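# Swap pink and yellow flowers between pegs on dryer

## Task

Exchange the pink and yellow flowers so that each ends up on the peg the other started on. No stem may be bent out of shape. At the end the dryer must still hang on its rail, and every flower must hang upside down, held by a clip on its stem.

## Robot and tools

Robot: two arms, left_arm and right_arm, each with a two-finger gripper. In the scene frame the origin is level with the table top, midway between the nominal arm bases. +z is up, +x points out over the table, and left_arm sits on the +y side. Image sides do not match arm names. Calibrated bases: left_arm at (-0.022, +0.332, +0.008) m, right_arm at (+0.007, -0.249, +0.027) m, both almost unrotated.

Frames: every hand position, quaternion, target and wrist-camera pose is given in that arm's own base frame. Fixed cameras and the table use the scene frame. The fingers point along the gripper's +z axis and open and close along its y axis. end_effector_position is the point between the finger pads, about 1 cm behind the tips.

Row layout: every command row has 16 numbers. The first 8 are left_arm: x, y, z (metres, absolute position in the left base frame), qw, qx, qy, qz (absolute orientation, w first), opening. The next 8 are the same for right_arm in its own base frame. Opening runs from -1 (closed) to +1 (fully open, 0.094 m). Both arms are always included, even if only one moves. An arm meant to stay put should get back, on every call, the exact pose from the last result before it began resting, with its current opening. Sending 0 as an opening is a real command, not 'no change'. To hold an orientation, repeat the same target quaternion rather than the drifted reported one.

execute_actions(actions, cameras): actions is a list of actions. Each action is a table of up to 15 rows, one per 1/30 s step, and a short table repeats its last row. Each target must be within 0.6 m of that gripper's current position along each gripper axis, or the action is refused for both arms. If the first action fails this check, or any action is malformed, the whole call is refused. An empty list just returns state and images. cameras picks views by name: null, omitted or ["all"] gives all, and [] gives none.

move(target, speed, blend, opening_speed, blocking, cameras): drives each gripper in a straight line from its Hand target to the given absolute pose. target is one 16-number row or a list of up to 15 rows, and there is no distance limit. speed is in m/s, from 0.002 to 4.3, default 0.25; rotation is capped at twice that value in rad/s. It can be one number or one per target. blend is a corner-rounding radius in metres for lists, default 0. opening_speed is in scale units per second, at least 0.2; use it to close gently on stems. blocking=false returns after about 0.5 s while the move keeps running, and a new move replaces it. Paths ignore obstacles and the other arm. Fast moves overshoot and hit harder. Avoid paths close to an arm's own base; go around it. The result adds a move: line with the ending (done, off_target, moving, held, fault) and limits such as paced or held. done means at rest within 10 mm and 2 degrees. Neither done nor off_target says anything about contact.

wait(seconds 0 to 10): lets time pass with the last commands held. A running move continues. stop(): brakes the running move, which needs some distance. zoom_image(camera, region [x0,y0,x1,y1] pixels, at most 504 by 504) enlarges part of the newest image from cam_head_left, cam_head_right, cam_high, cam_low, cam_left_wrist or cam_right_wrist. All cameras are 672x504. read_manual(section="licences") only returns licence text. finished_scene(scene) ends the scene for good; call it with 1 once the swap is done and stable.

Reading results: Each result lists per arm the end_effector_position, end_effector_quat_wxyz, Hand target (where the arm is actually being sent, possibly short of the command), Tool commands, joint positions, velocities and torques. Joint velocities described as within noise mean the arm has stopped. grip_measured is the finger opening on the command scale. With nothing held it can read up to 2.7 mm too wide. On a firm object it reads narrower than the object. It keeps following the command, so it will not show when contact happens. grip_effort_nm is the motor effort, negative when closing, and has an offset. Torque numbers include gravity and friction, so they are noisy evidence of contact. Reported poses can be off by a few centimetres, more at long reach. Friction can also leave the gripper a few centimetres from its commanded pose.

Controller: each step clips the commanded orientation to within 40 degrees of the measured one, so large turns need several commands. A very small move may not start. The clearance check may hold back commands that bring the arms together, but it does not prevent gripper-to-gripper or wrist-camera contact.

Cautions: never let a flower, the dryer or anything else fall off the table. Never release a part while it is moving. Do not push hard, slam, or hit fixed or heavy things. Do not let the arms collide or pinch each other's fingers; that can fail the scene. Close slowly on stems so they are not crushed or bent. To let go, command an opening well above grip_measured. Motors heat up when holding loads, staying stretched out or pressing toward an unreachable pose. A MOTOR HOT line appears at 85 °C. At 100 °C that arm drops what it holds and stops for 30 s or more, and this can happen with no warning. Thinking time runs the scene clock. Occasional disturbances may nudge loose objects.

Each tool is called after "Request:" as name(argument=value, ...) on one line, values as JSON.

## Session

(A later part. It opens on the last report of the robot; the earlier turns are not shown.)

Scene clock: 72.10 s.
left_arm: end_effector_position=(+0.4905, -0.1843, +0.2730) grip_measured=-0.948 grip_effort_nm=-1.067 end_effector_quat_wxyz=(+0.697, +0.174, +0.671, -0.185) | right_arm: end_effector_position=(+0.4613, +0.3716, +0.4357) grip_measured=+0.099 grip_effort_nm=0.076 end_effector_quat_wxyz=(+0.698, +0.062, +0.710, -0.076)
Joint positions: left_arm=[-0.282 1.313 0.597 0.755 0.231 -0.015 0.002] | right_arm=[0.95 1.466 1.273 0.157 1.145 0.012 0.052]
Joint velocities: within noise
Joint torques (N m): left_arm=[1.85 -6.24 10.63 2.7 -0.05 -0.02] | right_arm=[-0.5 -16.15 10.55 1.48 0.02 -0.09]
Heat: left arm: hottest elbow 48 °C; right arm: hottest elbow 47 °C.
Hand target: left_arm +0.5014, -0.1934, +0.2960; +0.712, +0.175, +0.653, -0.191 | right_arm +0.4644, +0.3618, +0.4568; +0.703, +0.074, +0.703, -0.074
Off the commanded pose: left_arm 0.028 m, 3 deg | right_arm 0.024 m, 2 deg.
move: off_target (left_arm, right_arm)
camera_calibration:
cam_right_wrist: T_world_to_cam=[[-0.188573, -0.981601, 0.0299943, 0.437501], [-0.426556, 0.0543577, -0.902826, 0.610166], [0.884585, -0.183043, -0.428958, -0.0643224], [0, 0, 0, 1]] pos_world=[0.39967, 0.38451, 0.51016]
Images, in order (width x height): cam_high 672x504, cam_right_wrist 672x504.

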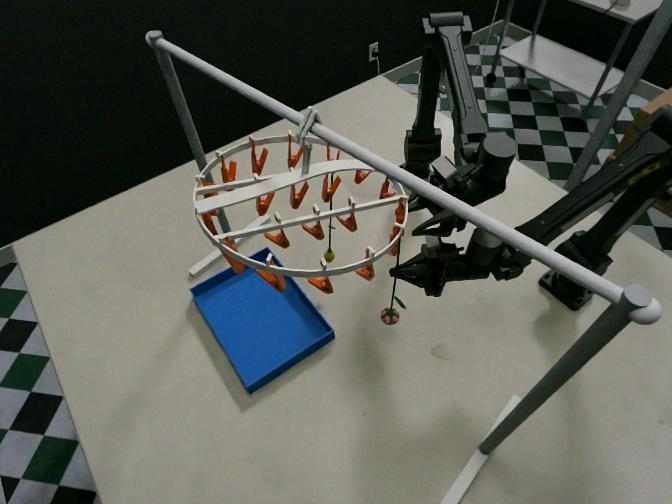

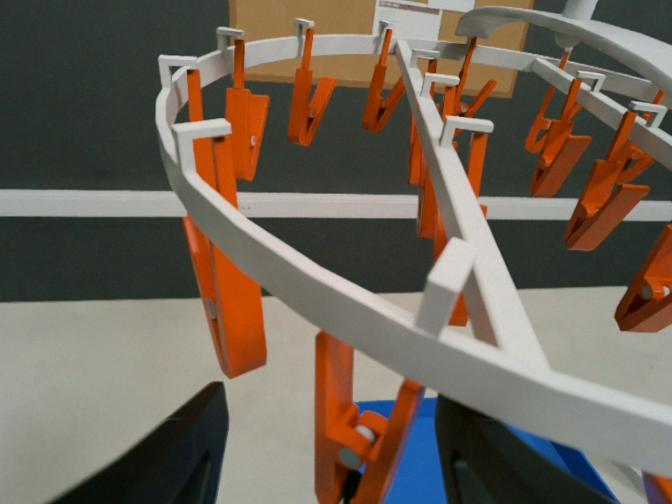

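Request:
move(target=[[0.503,-0.194,0.296,0.7122,0.1749,0.6526,-0.1908,-1,0.415,0.385,0.455,0.7032,0.0739,0.7032,-0.0739,0.1],[0.503,-0.194,0.296,0.7122,0.1749,0.6526,-0.1908,-1,0.415,0.402,0.455,0.689,0.159,0.689,-0.159,0.1]], speed=0.12, cameras=["cam_right_wrist","cam_high"])

Scene clock: 85.00 s.
left_arm: end_effector_position=(+0.4910, -0.1849, +0.2734) grip_measured=-0.948 grip_effort_nm=-1.067 end_effector_quat_wxyz=(+0.697, +0.175, +0.671, -0.185) | right_arm: end_effector_position=(+0.4139, +0.3892, +0.4353) grip_measured=+0.099 grip_effort_nm=0.071 end_effector_quat_wxyz=(+0.686, +0.153, +0.691, -0.169)
Joint positions: left_arm=[-0.283 1.314 0.599 0.755 0.231 -0.015 0.002] | right_arm=[1.067 1.555 1.366 0.157 1.527 0.009 0.052]
Joint velocities: within noise
Joint torques (N m): left_arm=[1.79 -6.36 10.52 2.71 -0.05 -0.01] | right_arm=[1.38 -14.62 13.2 1.17 0.14 -0.12]
Heat: left arm: hottest elbow 49 °C; right arm: hottest elbow 48 °C.
Hand target: left_arm +0.5014, -0.1935, +0.2960; +0.712, +0.175, +0.653, -0.191 | right_arm +0.4141, +0.4009, +0.4544; +0.689, +0.159, +0.689, -0.159
Off the commanded pose: left_arm 0.027 m, 3 deg | right_arm 0.023 m, 1 deg.
move: off_target (left_arm, right_arm)
camera_calibration:
cam_right_wrist: T_world_to_cam=[[-0.43894, -0.89793, 0.0324614, 0.516], [-0.387523, 0.156593, -0.908463, 0.535195], [0.810653, -0.41134, -0.416703, 0.0948341], [0, 0, 0, 1]] pos_world=[0.357015, 0.418533, 0.508972]
Images, in order (width x height): cam_high 672x504, cam_right_wrist 672x504.

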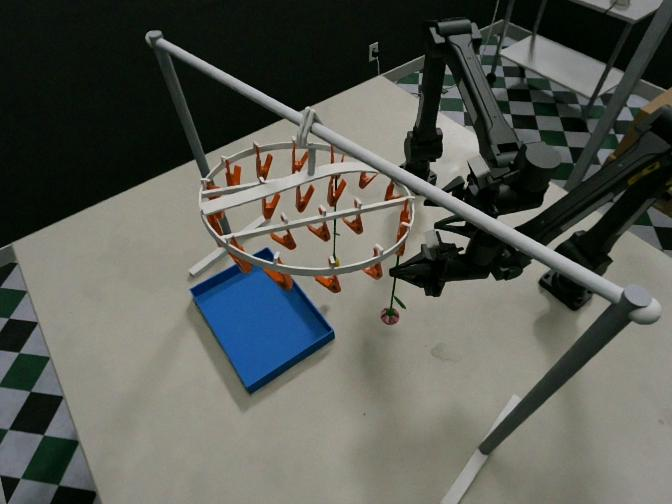

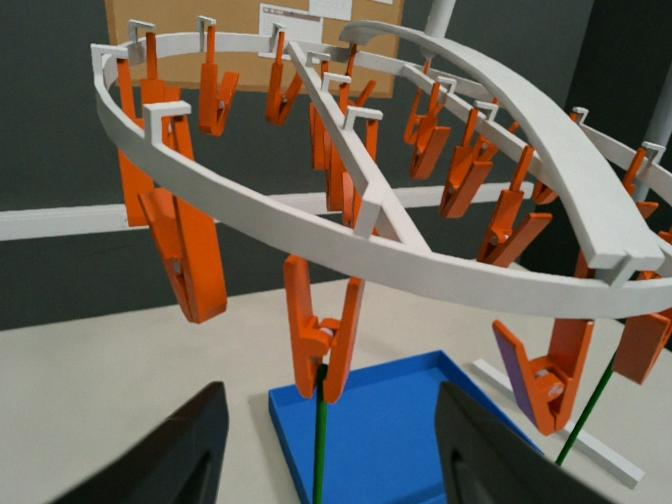

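Request:
move(target=[0.503,-0.194,0.296,0.7122,0.1749,0.6526,-0.1908,-1,0.457,0.384,0.453,0.689,0.159,0.689,-0.159,0.1], speed=0.12, cameras=["cam_right_wrist","cam_high"])

Request:
zoom_image(camera="cam_high", region=[340, 180, 460, 300])

Scene clock: 89.60 s.
left_arm: end_effector_position=(+0.4910, -0.1849, +0.2734) grip_measured=-0.948 grip_effort_nm=-1.067 end_effector_quat_wxyz=(+0.697, +0.175, +0.671, -0.185) | right_arm: end_effector_position=(+0.4498, +0.3758, +0.4337) grip_measured=+0.099 grip_effort_nm=0.071 end_effector_quat_wxyz=(+0.686, +0.150, +0.692, -0.167)
Joint positions: left_arm=[-0.283 1.314 0.599 0.755 0.231 -0.015 0.002] | right_arm=[0.996 1.571 1.381 0.157 1.449 0.008 0.052]
Joint velocities: within noise
Joint torques (N m): left_arm=[1.79 -6.3 10.52 2.7 -0.05 -0.01] | right_arm=[0.5 -14.74 13.12 1.28 -0.05 -0.09]
Heat: left arm: hottest elbow 50 °C; right arm: hottest elbow 48 °C.
Hand target: left_arm +0.5014, -0.1935, +0.2960; +0.712, +0.175, +0.653, -0.191 | right_arm +0.4559, +0.3830, +0.4525; +0.689, +0.159, +0.689, -0.159
Off the commanded pose: left_arm 0.027 m, 3 deg | right_arm 0.022 m, 1 deg.
move: off_target (left_arm, right_arm)
camera_calibration:
cam_right_wrist: T_world_to_cam=[[-0.432368, -0.901048, 0.0342238, 0.517245], [-0.391531, 0.153416, -0.907286, 0.552302], [0.812257, -0.405681, -0.41912, 0.0576887], [0, 0, 0, 1]] pos_world=[0.393026, 0.404734, 0.507572]
Images, in order (width x height): cam_high 672x504, cam_right_wrist 672x504.

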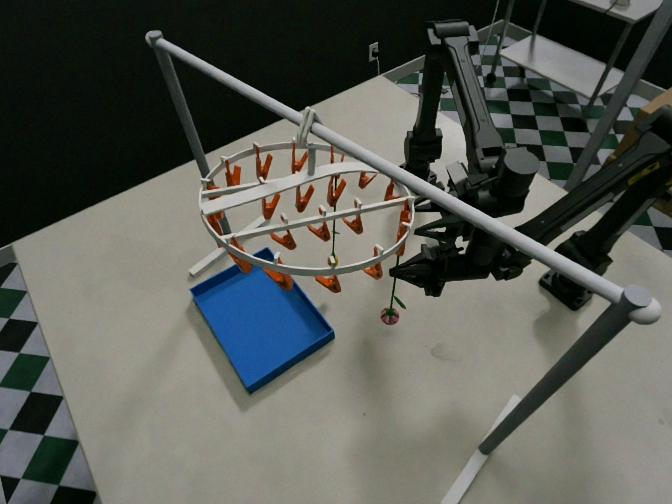

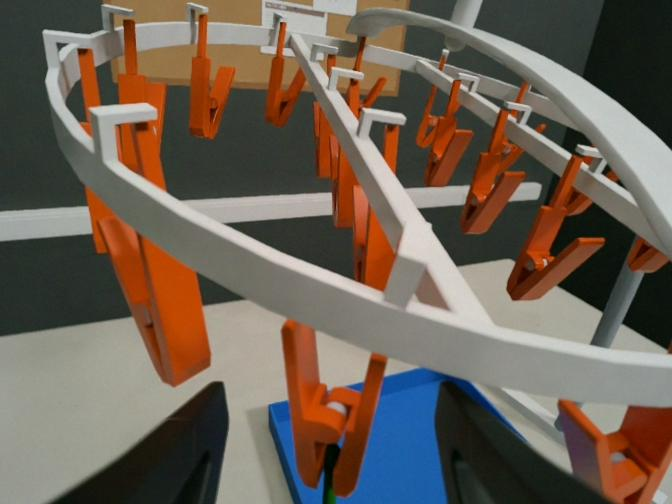

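Scaled by 4.200 from the camera's 672x504 image, which has a finer 960x720 frame.

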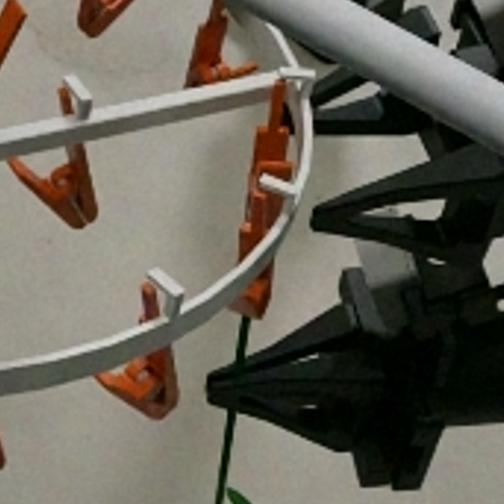

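Request:
move(target=[0.503,-0.194,0.296,0.7122,0.1749,0.6526,-0.1908,-1,0.458,0.383,0.453,0.689,0.159,0.689,-0.159,-0.72], opening_speed=0.4, cameras=["cam_right_wrist","cam_left_wrist"])

Request:
zoom_image(camera="cam_right_wrist", region=[270, 364, 410, 504])

Scene clock: 93.53 s.
left_arm: end_effector_position=(+0.4910, -0.1849, +0.2732) grip_measured=-0.948 grip_effort_nm=-1.062 end_effector_quat_wxyz=(+0.697, +0.175, +0.671, -0.185) | right_arm: end_effector_position=(+0.4501, +0.3763, +0.4339) grip_measured=-0.718 grip_effort_nm=-0.081 end_effector_quat_wxyz=(+0.686, +0.150, +0.693, -0.166)
Joint positions: left_arm=[-0.283 1.314 0.599 0.755 0.231 -0.015 0.002] | right_arm=[0.996 1.571 1.381 0.157 1.446 0.008 0.013]
Joint velocities: within noise
Joint torques (N m): left_arm=[1.85 -6.36 10.51 2.69 -0.05 -0.02] | right_arm=[0.26 -14.86 13.16 1.28 -0.03 -0.08]
Heat: left arm: hottest elbow 50 °C; right arm: hottest elbow 48 °C.
Hand target: left_arm +0.5014, -0.1936, +0.2959; +0.712, +0.175, +0.653, -0.191 | right_arm +0.4570, +0.3821, +0.4526; +0.689, +0.159, +0.689, -0.159
Off the commanded pose: left_arm 0.027 m, 3 deg | right_arm 0.022 m, 1 deg.
move: off_target (left_arm, right_arm)
camera_calibration:
cam_left_wrist: T_world_to_cam=[[-0.487325, -0.873183, -0.00813037, 0.0800104], [-0.332681, 0.194262, -0.922814, 0.489224], [0.807365, -0.447005, -0.38516, -0.281424], [0, 0, 0, 1]] pos_world=[0.428959, -0.150972, 0.343719]
cam_right_wrist: T_world_to_cam=[[-0.429964, -0.902212, 0.0338221, 0.517197], [-0.391769, 0.152691, -0.907305, 0.552799], [0.813418, -0.403359, -0.41911, 0.0563262], [0, 0, 0, 1]] pos_world=[0.393129, 0.404934, 0.507672]
Images, in order (width x height): cam_left_wrist 672x504, cam_right_wrist 672x504.

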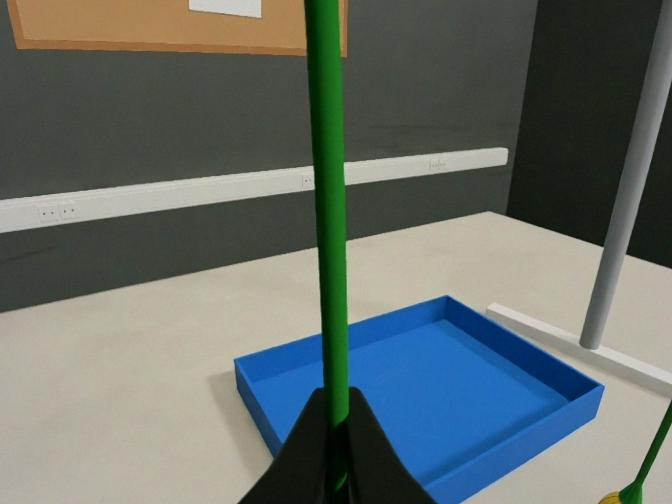

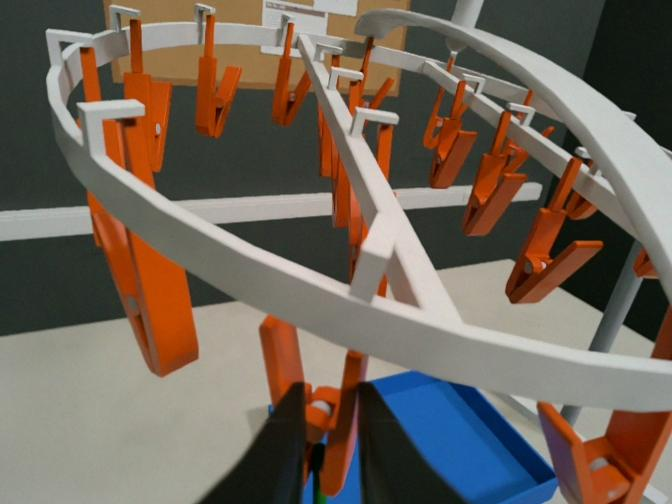

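Scaled by 3.600 from the camera's 672x504 image, which has a finer 960x720 frame.

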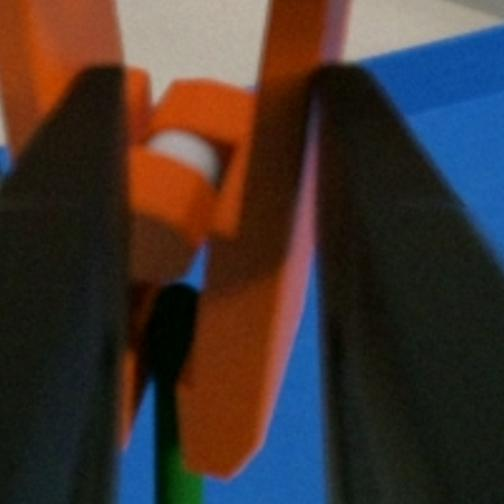

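Request:
move(target=[[0.503,-0.194,0.296,0.7122,0.1749,0.6526,-0.1908,-1,0.457,0.384,0.453,0.689,0.159,0.689,-0.159,0.1],[0.503,-0.194,0.296,0.7122,0.1749,0.6526,-0.1908,-1,0.463,0.379,0.443,0.689,0.159,0.689,-0.159,0.1]], opening_speed=1, cameras=["cam_right_wrist","cam_high"])

Request:
zoom_image(camera="cam_high", region=[340, 180, 460, 300])

Scene clock: 99.73 s.
left_arm: end_effector_position=(+0.4910, -0.1849, +0.2732) grip_measured=-0.948 grip_effort_nm=-1.062 end_effector_quat_wxyz=(+0.697, +0.175, +0.671, -0.185) | right_arm: end_effector_position=(+0.4539, +0.3760, +0.4320) grip_measured=+0.099 grip_effort_nm=0.076 end_effector_quat_wxyz=(+0.686, +0.147, +0.693, -0.166)
Joint positions: left_arm=[-0.283 1.314 0.599 0.755 0.231 -0.015 0.002] | right_arm=[0.989 1.574 1.381 0.157 1.435 0.008 0.052]
Joint velocities: within noise
Joint torques (N m): left_arm=[1.73 -6.3 10.52 2.7 -0.05 -0.02] | right_arm=[-0.21 -14.68 11.74 1.94 -0.02 -0.01]
Heat: left arm: hottest elbow 51 °C; right arm: hottest elbow 49 °C.
Hand target: left_arm +0.5014, -0.1935, +0.2959; +0.712, +0.175, +0.653, -0.191 | right_arm +0.4625, +0.3785, +0.4428; +0.689, +0.159, +0.689, -0.159
Off the commanded pose: left_arm 0.027 m, 3 deg | right_arm 0.015 m, 2 deg.
move: off_target (left_arm, right_arm)
camera_calibration:
cam_right_wrist: T_world_to_cam=[[-0.425417, -0.904236, 0.0371293, 0.516008], [-0.394522, 0.148375, -0.906828, 0.555343], [0.814477, -0.400428, -0.419862, 0.0510483], [0, 0, 0, 1]] pos_world=[0.397036, 0.404635, 0.505875]
Images, in order (width x height): cam_high 672x504, cam_right_wrist 672x504.

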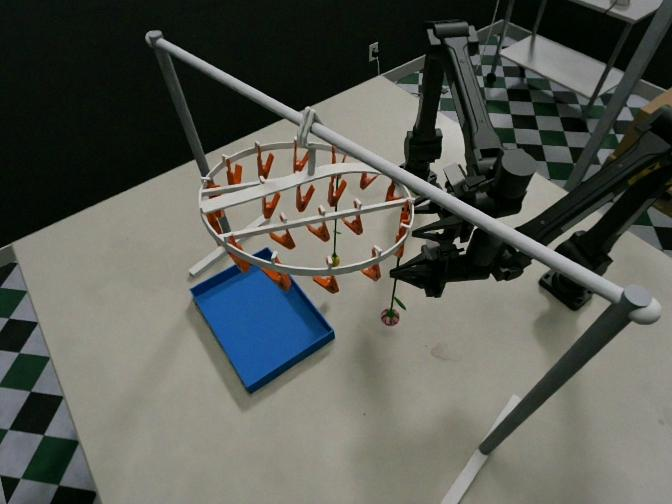

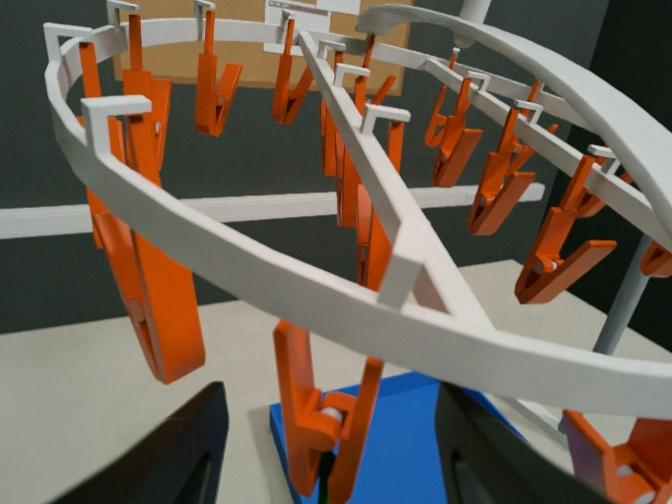

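Scaled by 4.200 from the camera's 672x504 image, which has a finer 960x720 frame.

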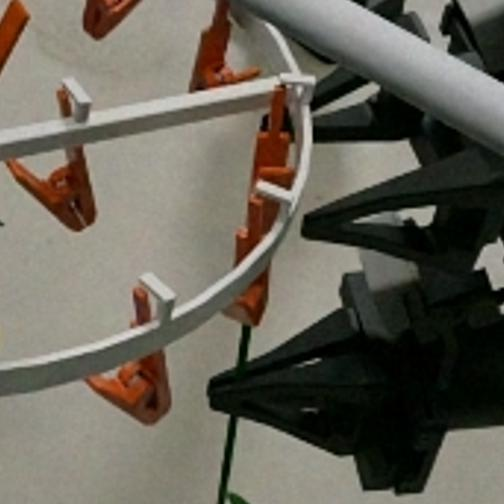

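Request:
move(target=[[0.503,-0.194,0.296,0.7122,0.1749,0.6526,-0.1908,-1,0.469,0.376,0.438,0.689,0.159,0.689,-0.159,0.1],[0.503,-0.194,0.296,0.7122,0.1749,0.6526,-0.1908,-1,0.469,0.376,0.438,0.689,0.159,0.689,-0.159,-0.35]], opening_speed=0.6, cameras=["cam_right_wrist","cam_high"])

Request:
zoom_image(camera="cam_right_wrist", region=[240, 304, 440, 504])

Scene clock: 104.47 s.
left_arm: end_effector_position=(+0.4910, -0.1849, +0.2732) grip_measured=-0.948 grip_effort_nm=-1.067 end_effector_quat_wxyz=(+0.697, +0.175, +0.671, -0.185) | right_arm: end_effector_position=(+0.4607, +0.3731, +0.4298) grip_measured=-0.348 grip_effort_nm=-0.081 end_effector_quat_wxyz=(+0.686, +0.148, +0.693, -0.166)
Joint positions: left_arm=[-0.283 1.314 0.599 0.755 0.231 -0.015 0.002] | right_arm=[0.976 1.579 1.381 0.163 1.423 0.008 0.031]
Joint velocities: within noise
Joint torques (N m): left_arm=[1.85 -6.36 10.52 2.7 -0.05 -0.02] | right_arm=[-0.15 -14.97 11.25 2.04 -0.03 0.02]
Heat: left arm: hottest elbow 51 °C; right arm: hottest elbow 49 °C.
Hand target: left_arm +0.5014, -0.1935, +0.2959; +0.712, +0.175, +0.653, -0.191 | right_arm +0.4686, +0.3757, +0.4379; +0.689, +0.159, +0.689, -0.159
Off the commanded pose: left_arm 0.027 m, 3 deg | right_arm 0.012 m, 2 deg.
move: off_target (left_arm, right_arm); target 2's new opening was sent with right_arm's hand 0.012 m and 2 deg from that target
camera_calibration:
cam_right_wrist: T_world_to_cam=[[-0.426426, -0.903809, 0.035912, 0.517119], [-0.394107, 0.149915, -0.906755, 0.555652], [0.81415, -0.400817, -0.420125, 0.0438065], [0, 0, 0, 1]] pos_world=[0.403835, 0.401635, 0.503674]
Images, in order (width x height): cam_high 672x504, cam_right_wrist 672x504.

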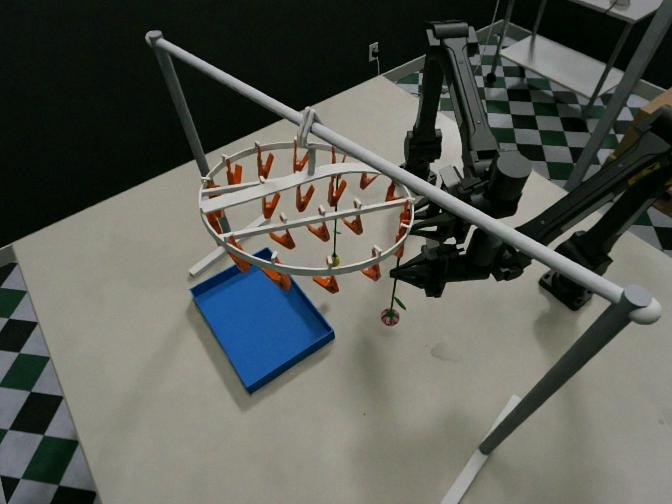

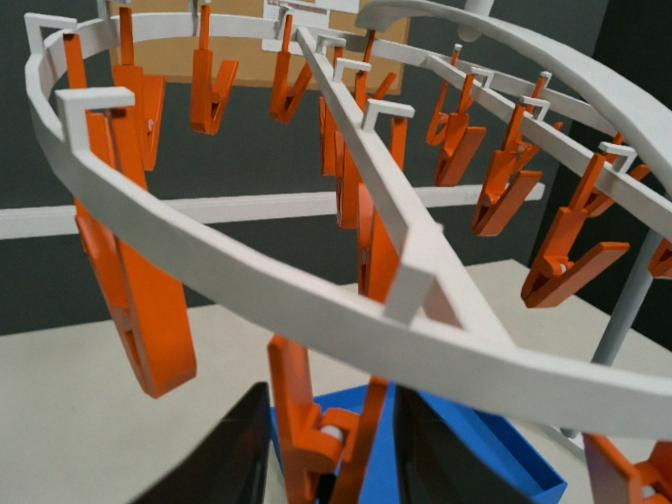

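Scaled by 2.520 from the camera's 672x504 image, which has a finer 960x720 frame.

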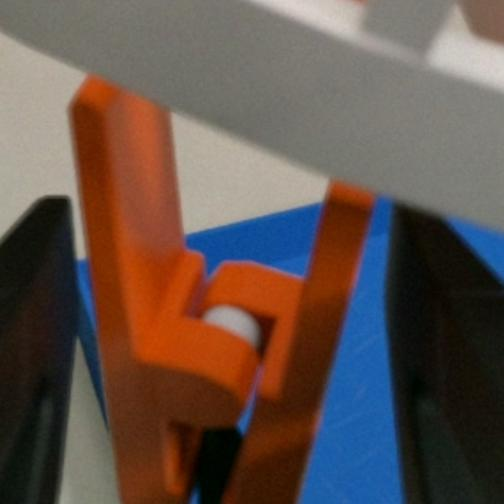

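Now deeper; pivot at (332,445). Squeeze.

Request:
move(target=[0.503,-0.194,0.296,0.7122,0.1749,0.6526,-0.1908,-1,0.469,0.376,0.438,0.689,0.159,0.689,-0.159,-0.72], opening_speed=0.4, cameras=["cam_right_wrist","cam_left_wrist"])

Request:
zoom_image(camera="cam_right_wrist", region=[270, 364, 410, 504])

Scene clock: 107.27 s.
left_arm: end_effector_position=(+0.4910, -0.1849, +0.2732) grip_measured=-0.948 grip_effort_nm=-1.062 end_effector_quat_wxyz=(+0.697, +0.175, +0.671, -0.185) | right_arm: end_effector_position=(+0.4607, +0.3731, +0.4298) grip_measured=-0.574 grip_effort_nm=-1.013 end_effector_quat_wxyz=(+0.686, +0.148, +0.693, -0.165)
Joint positions: left_arm=[-0.283 1.314 0.599 0.755 0.231 -0.015 0.002] | right_arm=[0.976 1.579 1.381 0.163 1.422 0.008 0.02]
Joint velocities: within noise
Joint torques (N m): left_arm=[1.79 -6.36 10.52 2.69 -0.04 -0.01] | right_arm=[-0.32 -14.97 11.26 2.06 0 0.01]
Heat: left arm: hottest elbow 51 °C; right arm: hottest elbow 49 °C.
Hand target: left_arm +0.5014, -0.1935, +0.2960; +0.712, +0.175, +0.653, -0.191 | right_arm +0.4686, +0.3756, +0.4379; +0.689, +0.159, +0.689, -0.159
Off the commanded pose: left_arm 0.027 m, 3 deg | right_arm 0.012 m, 2 deg.
move: off_target (left_arm, right_arm)
camera_calibration:
cam_left_wrist: T_world_to_cam=[[-0.487325, -0.873183, -0.00813037, 0.0800104], [-0.332681, 0.194262, -0.922814, 0.489224], [0.807365, -0.447005, -0.38516, -0.281424], [0, 0, 0, 1]] pos_world=[0.428959, -0.150972, 0.343719]
cam_right_wrist: T_world_to_cam=[[-0.426156, -0.903952, 0.0355207, 0.517351], [-0.393919, 0.150075, -0.90681, 0.555615], [0.814383, -0.400435, -0.420039, 0.0435969], [0, 0, 0, 1]] pos_world=[0.403835, 0.401735, 0.503773]
Images, in order (width x height): cam_left_wrist 672x504, cam_right_wrist 672x504.

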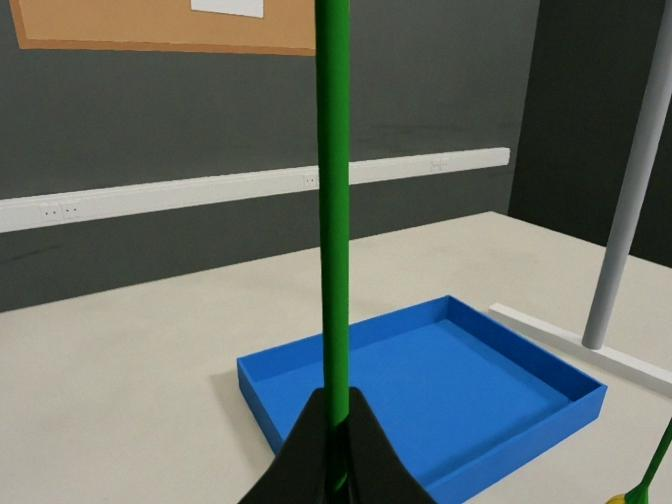

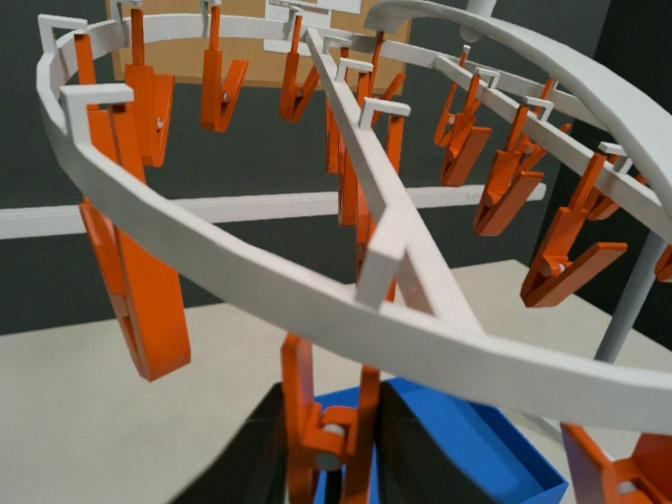

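Scaled by 3.600 from the camera's 672x504 image, which has a finer 960x720 frame.

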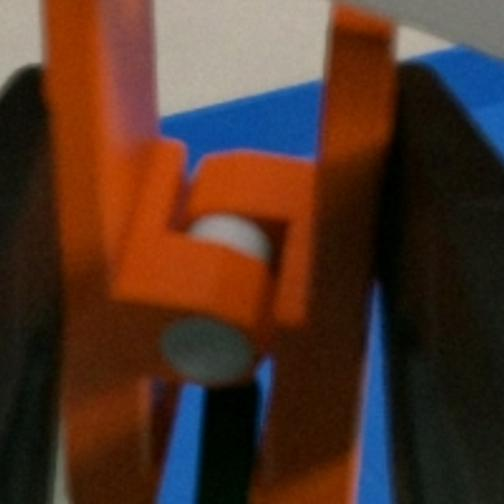

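Request:
move(target=[0.493,-0.186,0.215,0.698,0.180,0.668,-0.1865,-1,0.469,0.376,0.438,0.689,0.159,0.689,-0.159,-0.72], speed=0.08)

Request:
zoom_image(camera="cam_right_wrist", region=[270, 364, 410, 504])

Request:
zoom_image(camera="cam_high", region=[340, 180, 460, 300])

Scene clock: 112.27 s.
left_arm: end_effector_position=(+0.4916, -0.1868, +0.2141) grip_measured=-0.948 grip_effort_nm=-1.062 end_effector_quat_wxyz=(+0.692, +0.178, +0.674, -0.188) | right_arm: end_effector_position=(+0.4607, +0.3731, +0.4298) grip_measured=-0.575 grip_effort_nm=-1.033 end_effector_quat_wxyz=(+0.686, +0.148, +0.693, -0.165)
Joint positions: left_arm=[-0.283 1.477 0.543 0.963 0.241 -0.015 0.002] | right_arm=[0.976 1.579 1.381 0.163 1.422 0.008 0.02]
Joint velocities: within noise
Joint torques (N m): left_arm=[2.78 -7.3 6 3.11 0.14 0.12] | right_arm=[-0.26 -14.97 11.21 2.04 -0.02 0]
Heat: left arm: hottest elbow 51 °C; right arm: hottest elbow 50 °C.
Hand target: left_arm +0.4930, -0.1861, +0.2150; +0.698, +0.180, +0.668, -0.186 | right_arm +0.4686, +0.3756, +0.4379; +0.689, +0.159, +0.689, -0.159
Off the commanded pose: left_arm 0.002 m, 1 deg | right_arm 0.012 m, 2 deg.
move: off_target (right_arm)
camera_calibration:
cam_left_wrist: T_world_to_cam=[[-0.495608, -0.868525, -0.00607106, 0.0826253], [-0.339812, 0.200331, -0.91891, 0.438981], [0.799313, -0.453356, -0.39442, -0.300807], [0, 0, 0, 1]] pos_world=[0.430559, -0.152552, 0.285241]
cam_right_wrist: T_world_to_cam=[[-0.426156, -0.903952, 0.0355207, 0.517351], [-0.393919, 0.150075, -0.90681, 0.555615], [0.814383, -0.400435, -0.420039, 0.0435969], [0, 0, 0, 1]] pos_world=[0.403835, 0.401735, 0.503773]

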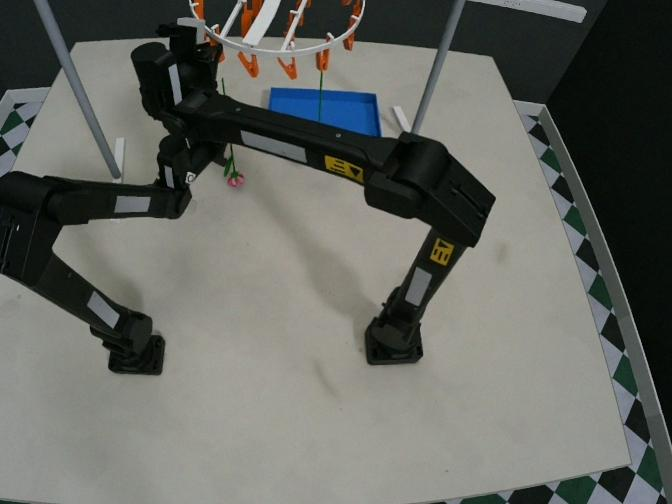

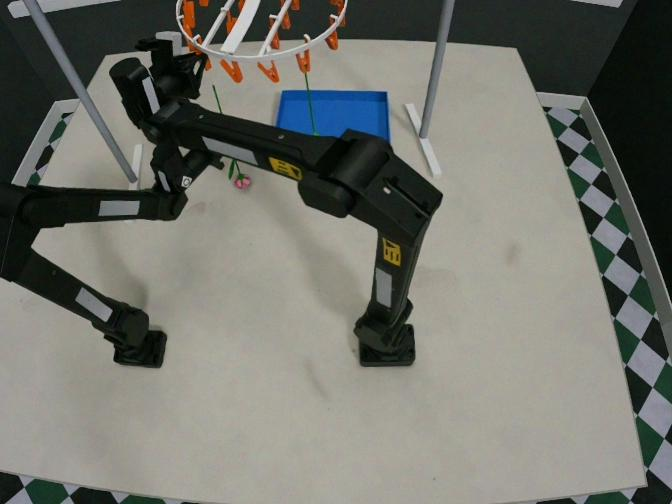

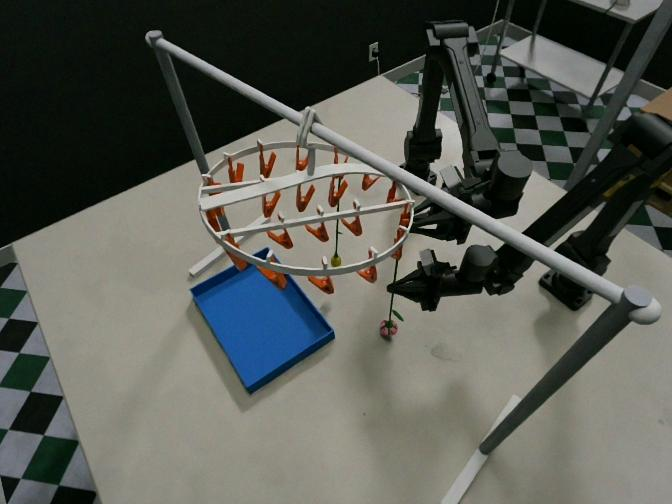

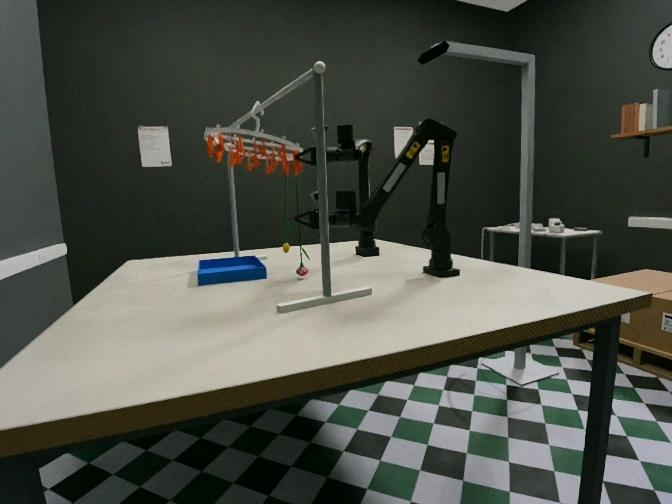

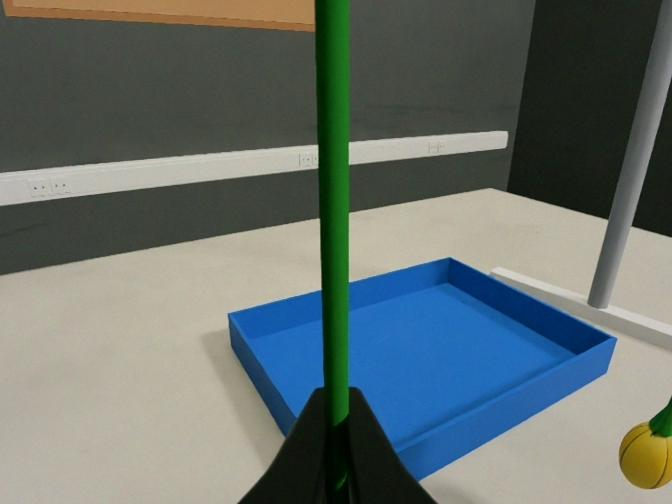

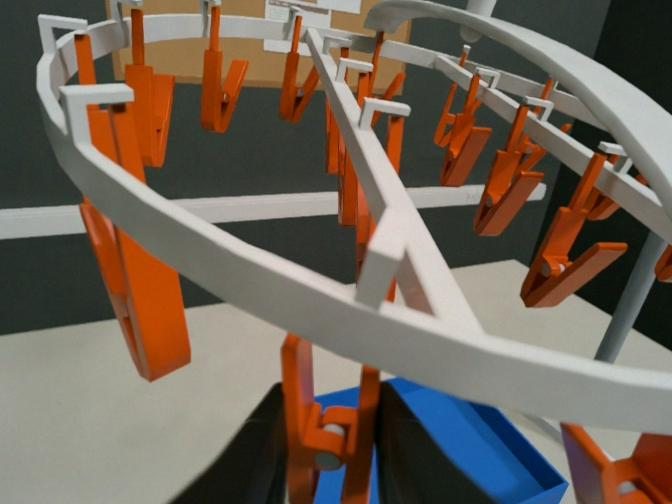

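Scaled by 3.600 from the camera's 672x504 image, which has a finer 960x720 frame.

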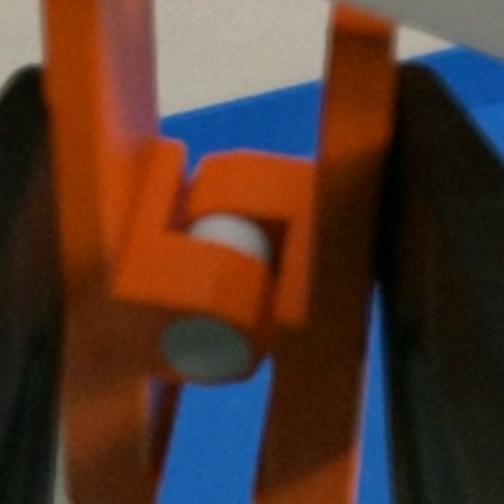

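Scaled by 4.200 from the camera's 672x504 image, which has a finer 960x720 frame.

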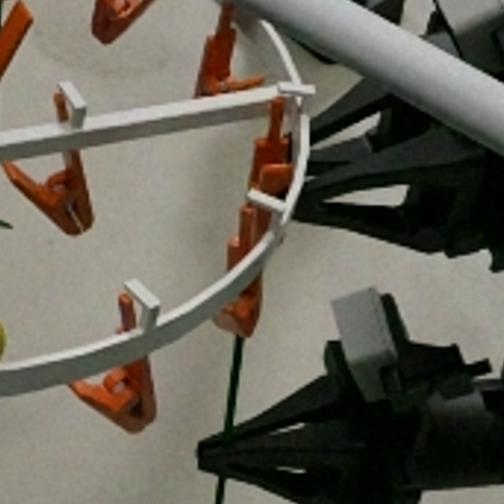

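Request:
move(target=[[0.42,-0.144,0.235,0.698,0.180,0.668,-0.1865,-1,0.469,0.376,0.438,0.689,0.159,0.689,-0.159,-0.72],[0.40,-0.132,0.25,0.698,0.180,0.668,-0.1865,-1,0.469,0.376,0.438,0.689,0.159,0.689,-0.159,0.1]], speed=0.15, opening_speed=0.7, cameras=["cam_right_wrist"])

Request:
move(target=[[0.34,-0.08,0.25,0.523,0.055,0.846,-0.09,-1,0.385,0.417,0.445,0.689,0.159,0.689,-0.159,0.1],[0.33,-0.06,0.12,0,0.1045,0.9945,0,-1,0.33,0.25,0.45,0.707,0,0.707,0,0.1]], speed=[0.15,0.25], blend=0.02)

Scene clock: 125.57 s.
left_arm: end_effector_position=(+0.3998, -0.1364, +0.2465) grip_measured=-0.948 grip_effort_nm=-1.067 end_effector_quat_wxyz=(+0.695, +0.182, +0.669, -0.190) | right_arm: end_effector_position=(+0.4608, +0.3733, +0.4298) grip_measured=+0.098 grip_effort_nm=0.076 end_effector_quat_wxyz=(+0.686, +0.147, +0.693, -0.165)
Joint positions: left_arm=[-0.188 1.069 0.326 0.784 0.344 -0.015 0.002] | right_arm=[0.976 1.579 1.381 0.163 1.422 0.008 0.052]
Joint velocities: within noise
Joint torques (N m): left_arm=[3.43 -4.72 7.08 1.74 0.14 0.07] | right_arm=[-0.03 -14.97 11.23 2.09 0 0.01]
Heat: left arm: hottest elbow 50 °C; right arm: hottest elbow 50 °C.
Hand target: left_arm +0.4000, -0.1320, +0.2499; +0.698, +0.180, +0.668, -0.186 | right_arm +0.4686, +0.3756, +0.4379; +0.689, +0.159, +0.689, -0.159
Off the commanded pose: left_arm 0.006 m, 1 deg | right_arm 0.012 m, 2 deg.
move: off_target (right_arm); target 2's new opening was sent with right_arm's hand 0.012 m and 2 deg from that target
camera_calibration:
cam_right_wrist: T_world_to_cam=[[-0.425482, -0.904269, 0.0355222, 0.517206], [-0.394107, 0.149817, -0.906771, 0.555775], [0.814644, -0.399814, -0.420124, 0.0432839], [0, 0, 0, 1]] pos_world=[0.403836, 0.401735, 0.503773]
Images, in order (width x height): cam_right_wrist 672x504.

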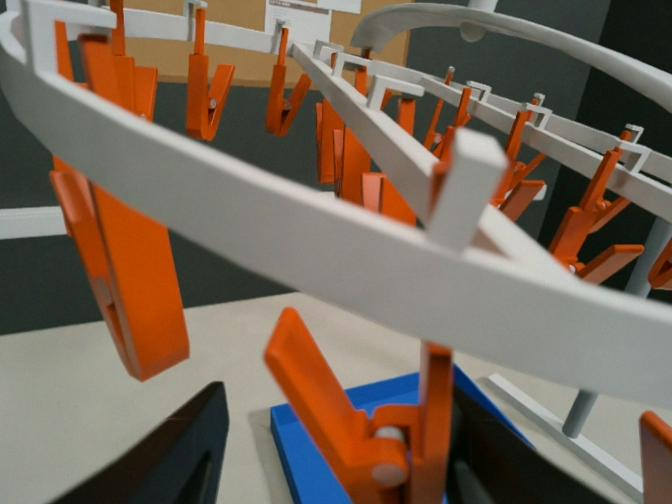

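Scene clock: 127.77 s.
left_arm: end_effector_position=(+0.3369, -0.0791, +0.2094) grip_measured=-0.948 grip_effort_nm=-1.067 end_effector_quat_wxyz=(+0.523, +0.072, +0.845, -0.092) | right_arm: end_effector_position=(+0.3955, +0.4081, +0.4307) grip_measured=+0.099 grip_effort_nm=0.071 end_effector_quat_wxyz=(+0.686, +0.152, +0.690, -0.171)
Joint positions: left_arm=[-0.205 0.612 0.385 -0.226 0.047 -0.066 0.002] | right_arm=[1.113 1.579 1.381 0.163 1.574 0.008 0.052]
Joint velocities: within noise
Joint torques (N m): left_arm=[2.55 -0.38 9.01 2.76 0.18 0.08] | right_arm=[0.15 -16.38 8.77 1.4 -0.02 0.04]
Heat: left arm: hottest elbow 50 °C; right arm: hottest elbow 50 °C.
Hand target: left_arm +0.3385, -0.0798, +0.2103; +0.527, +0.073, +0.842, -0.093 | right_arm +0.3975, +0.4066, +0.4307; +0.686, +0.153, +0.690, -0.172
Off the commanded pose: left_arm 0.092 m, 64 deg | right_arm 0.172 m, 26 deg.
move: held (left_arm, right_arm; a check stopped the path); path passed 0 of 2 targets; limits=held
pose unreachable (left arm): on one or more control steps of this call, first in action 0 (counted from 0), this arm could not follow its commanded pose, so it was not sent that pose on those steps. It may still have moved: this result reports where it is.
cause: moving toward the commanded pose would bring a part of the arm too close to another arm (this arm's wrist (the part past joint 4) and the right arm's wrist (the part past joint 5), where that arm would come to rest).
pose unreachable (right arm): on one or more control steps of this call, first in action 0 (counted from 0), this arm could not follow its commanded pose, so it was not sent that pose on those steps. It may still have moved: this result reports where it is.
cause: moving toward the commanded pose would bring a part of the arm too close to another arm (this arm's wrist (the part past joint 5) and the left arm's wrist (the part past joint 4), along the way the arms are being sent, or toward where that arm still pushes).
camera_calibration:
cam_left_wrist: T_world_to_cam=[[-0.218151, -0.97374, 0.0651155, -0.0172323], [-0.766083, 0.12953, -0.629555, 0.437976], [0.604589, -0.187222, -0.774223, 0.0359796], [0, 0, 0, 1]] pos_world=[0.310014, -0.0667745, 0.304709]
cam_right_wrist: T_world_to_cam=[[-0.439612, -0.897467, 0.0359708, 0.523615], [-0.387553, 0.153405, -0.908994, 0.522504], [0.810274, -0.413545, -0.415255, 0.115974], [0, 0, 0, 1]] pos_world=[0.338714, 0.437733, 0.504277]

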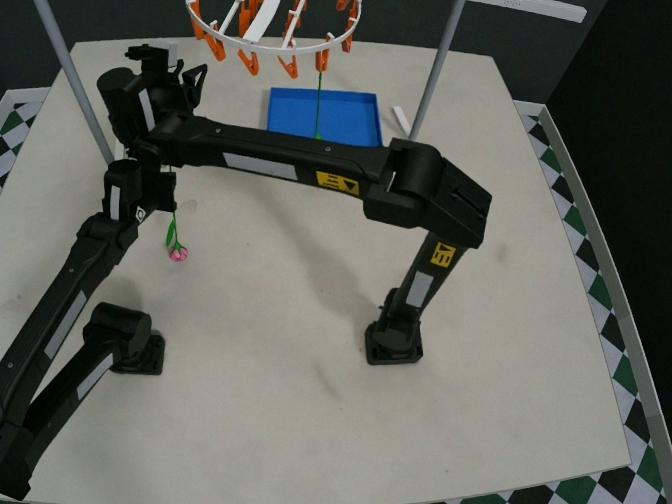

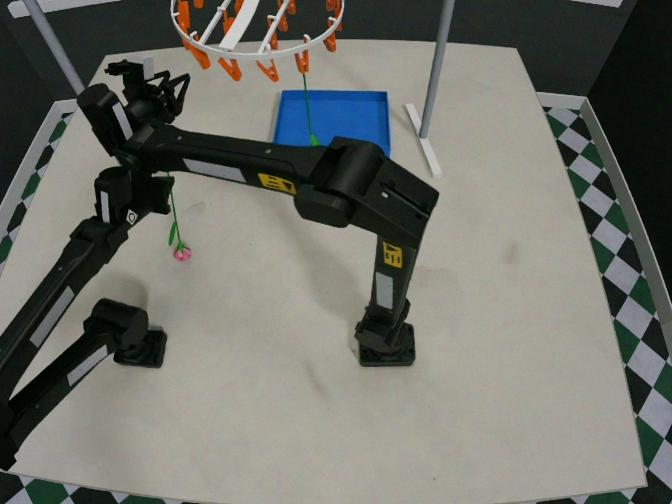

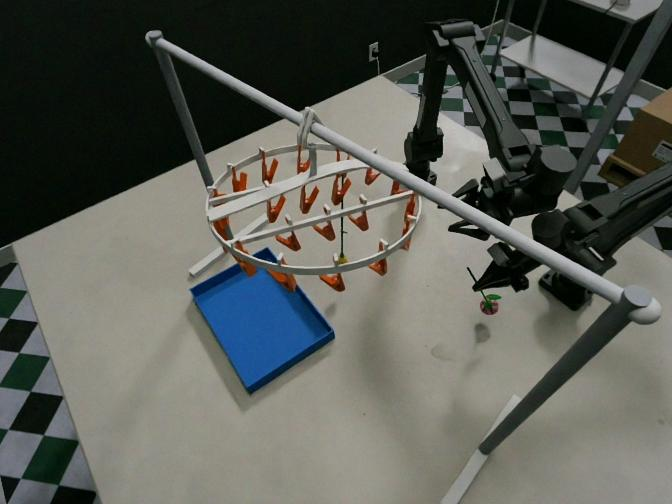

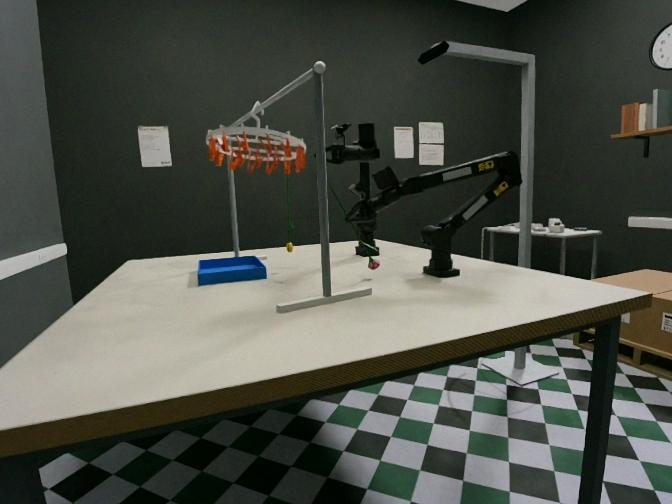

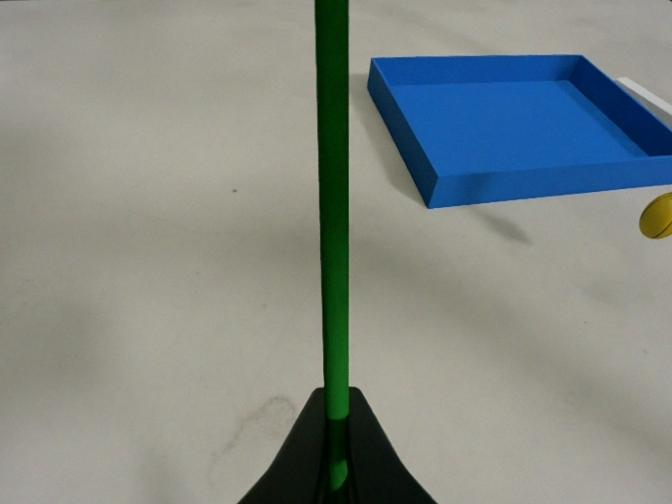

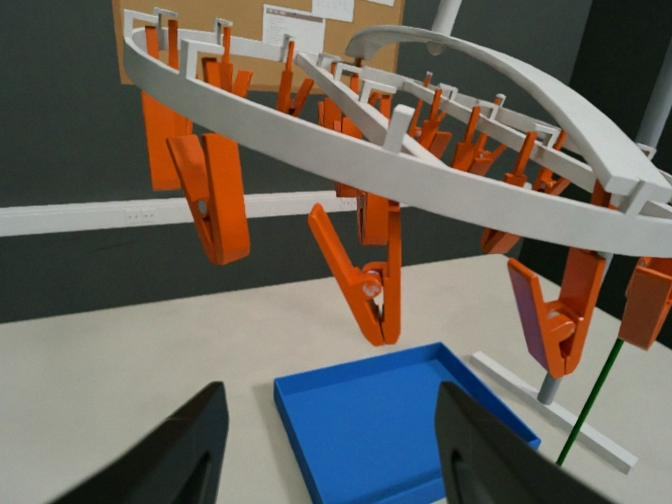

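Request:
move(target=[[0.337,-0.08,0.21,0.523,0.072,0.845,-0.092,-1,0.375,0.38,0.475,0.705,0.06,0.705,-0.06,0.1],[0.337,-0.08,0.21,0.523,0.072,0.845,-0.092,-1,0.33,0.16,0.475,0.707,0,0.707,0,0.1]], speed=0.2, cameras=["cam_right_wrist","cam_head_right"])

Scene clock: 134.47 s.
left_arm: end_effector_position=(+0.3359, -0.0789, +0.2064) grip_measured=-0.948 grip_effort_nm=-1.067 end_effector_quat_wxyz=(+0.521, +0.072, +0.846, -0.091) | right_arm: end_effector_position=(+0.3270, +0.1615, +0.4833) grip_measured=+0.099 grip_effort_nm=0.061 end_effector_quat_wxyz=(+0.712, +0.005, +0.702, +0.011)
Joint positions: left_arm=[-0.205 0.612 0.38 -0.226 0.048 -0.066 0.002] | right_arm=[0.811 0.679 0.832 -0.131 0.803 0.007 0.052]
Joint velocities: within noise
Joint torques (N m): left_arm=[2.32 -0.62 9.31 2.07 -0.05 0.04] | right_arm=[-0.21 0.21 8.46 1.51 -0.1 -0.03]
Heat: left arm: hottest elbow 50 °C; right arm: hottest elbow 49 °C.
Hand target: left_arm +0.3370, -0.0799, +0.2100; +0.523, +0.072, +0.844, -0.092 | right_arm +0.3299, +0.1599, +0.4751; +0.707, +0.000, +0.707, +0.000
Off the commanded pose: left_arm 0.004 m, 0 deg | right_arm 0.009 m, 2 deg.
move: done
camera_calibration:
cam_right_wrist: T_world_to_cam=[[0.0134058, -0.999818, -0.013562, 0.162531], [-0.401926, 0.00703111, -0.915645, 0.613152], [0.915574, 0.0177259, -0.401758, -0.0191758], [0, 0, 0, 1]] pos_world=[0.261819, 0.15853, 0.55593]
Images, in order (width x height): cam_head_right 672x504, cam_right_wrist 672x504.

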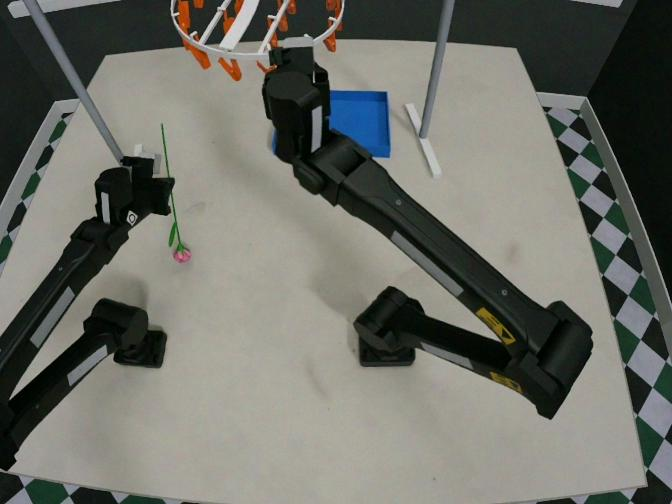

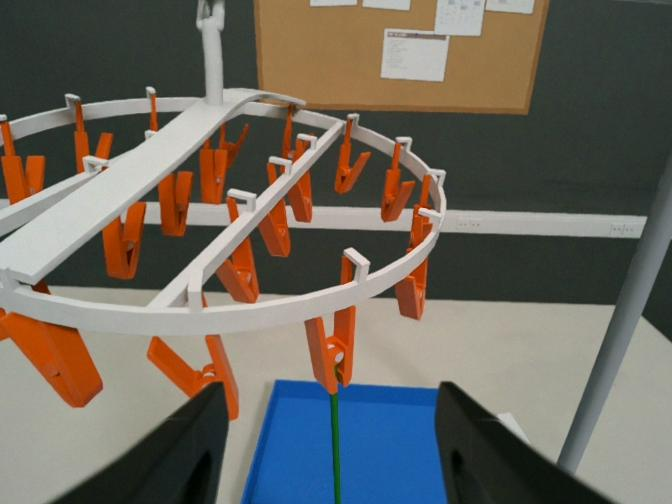

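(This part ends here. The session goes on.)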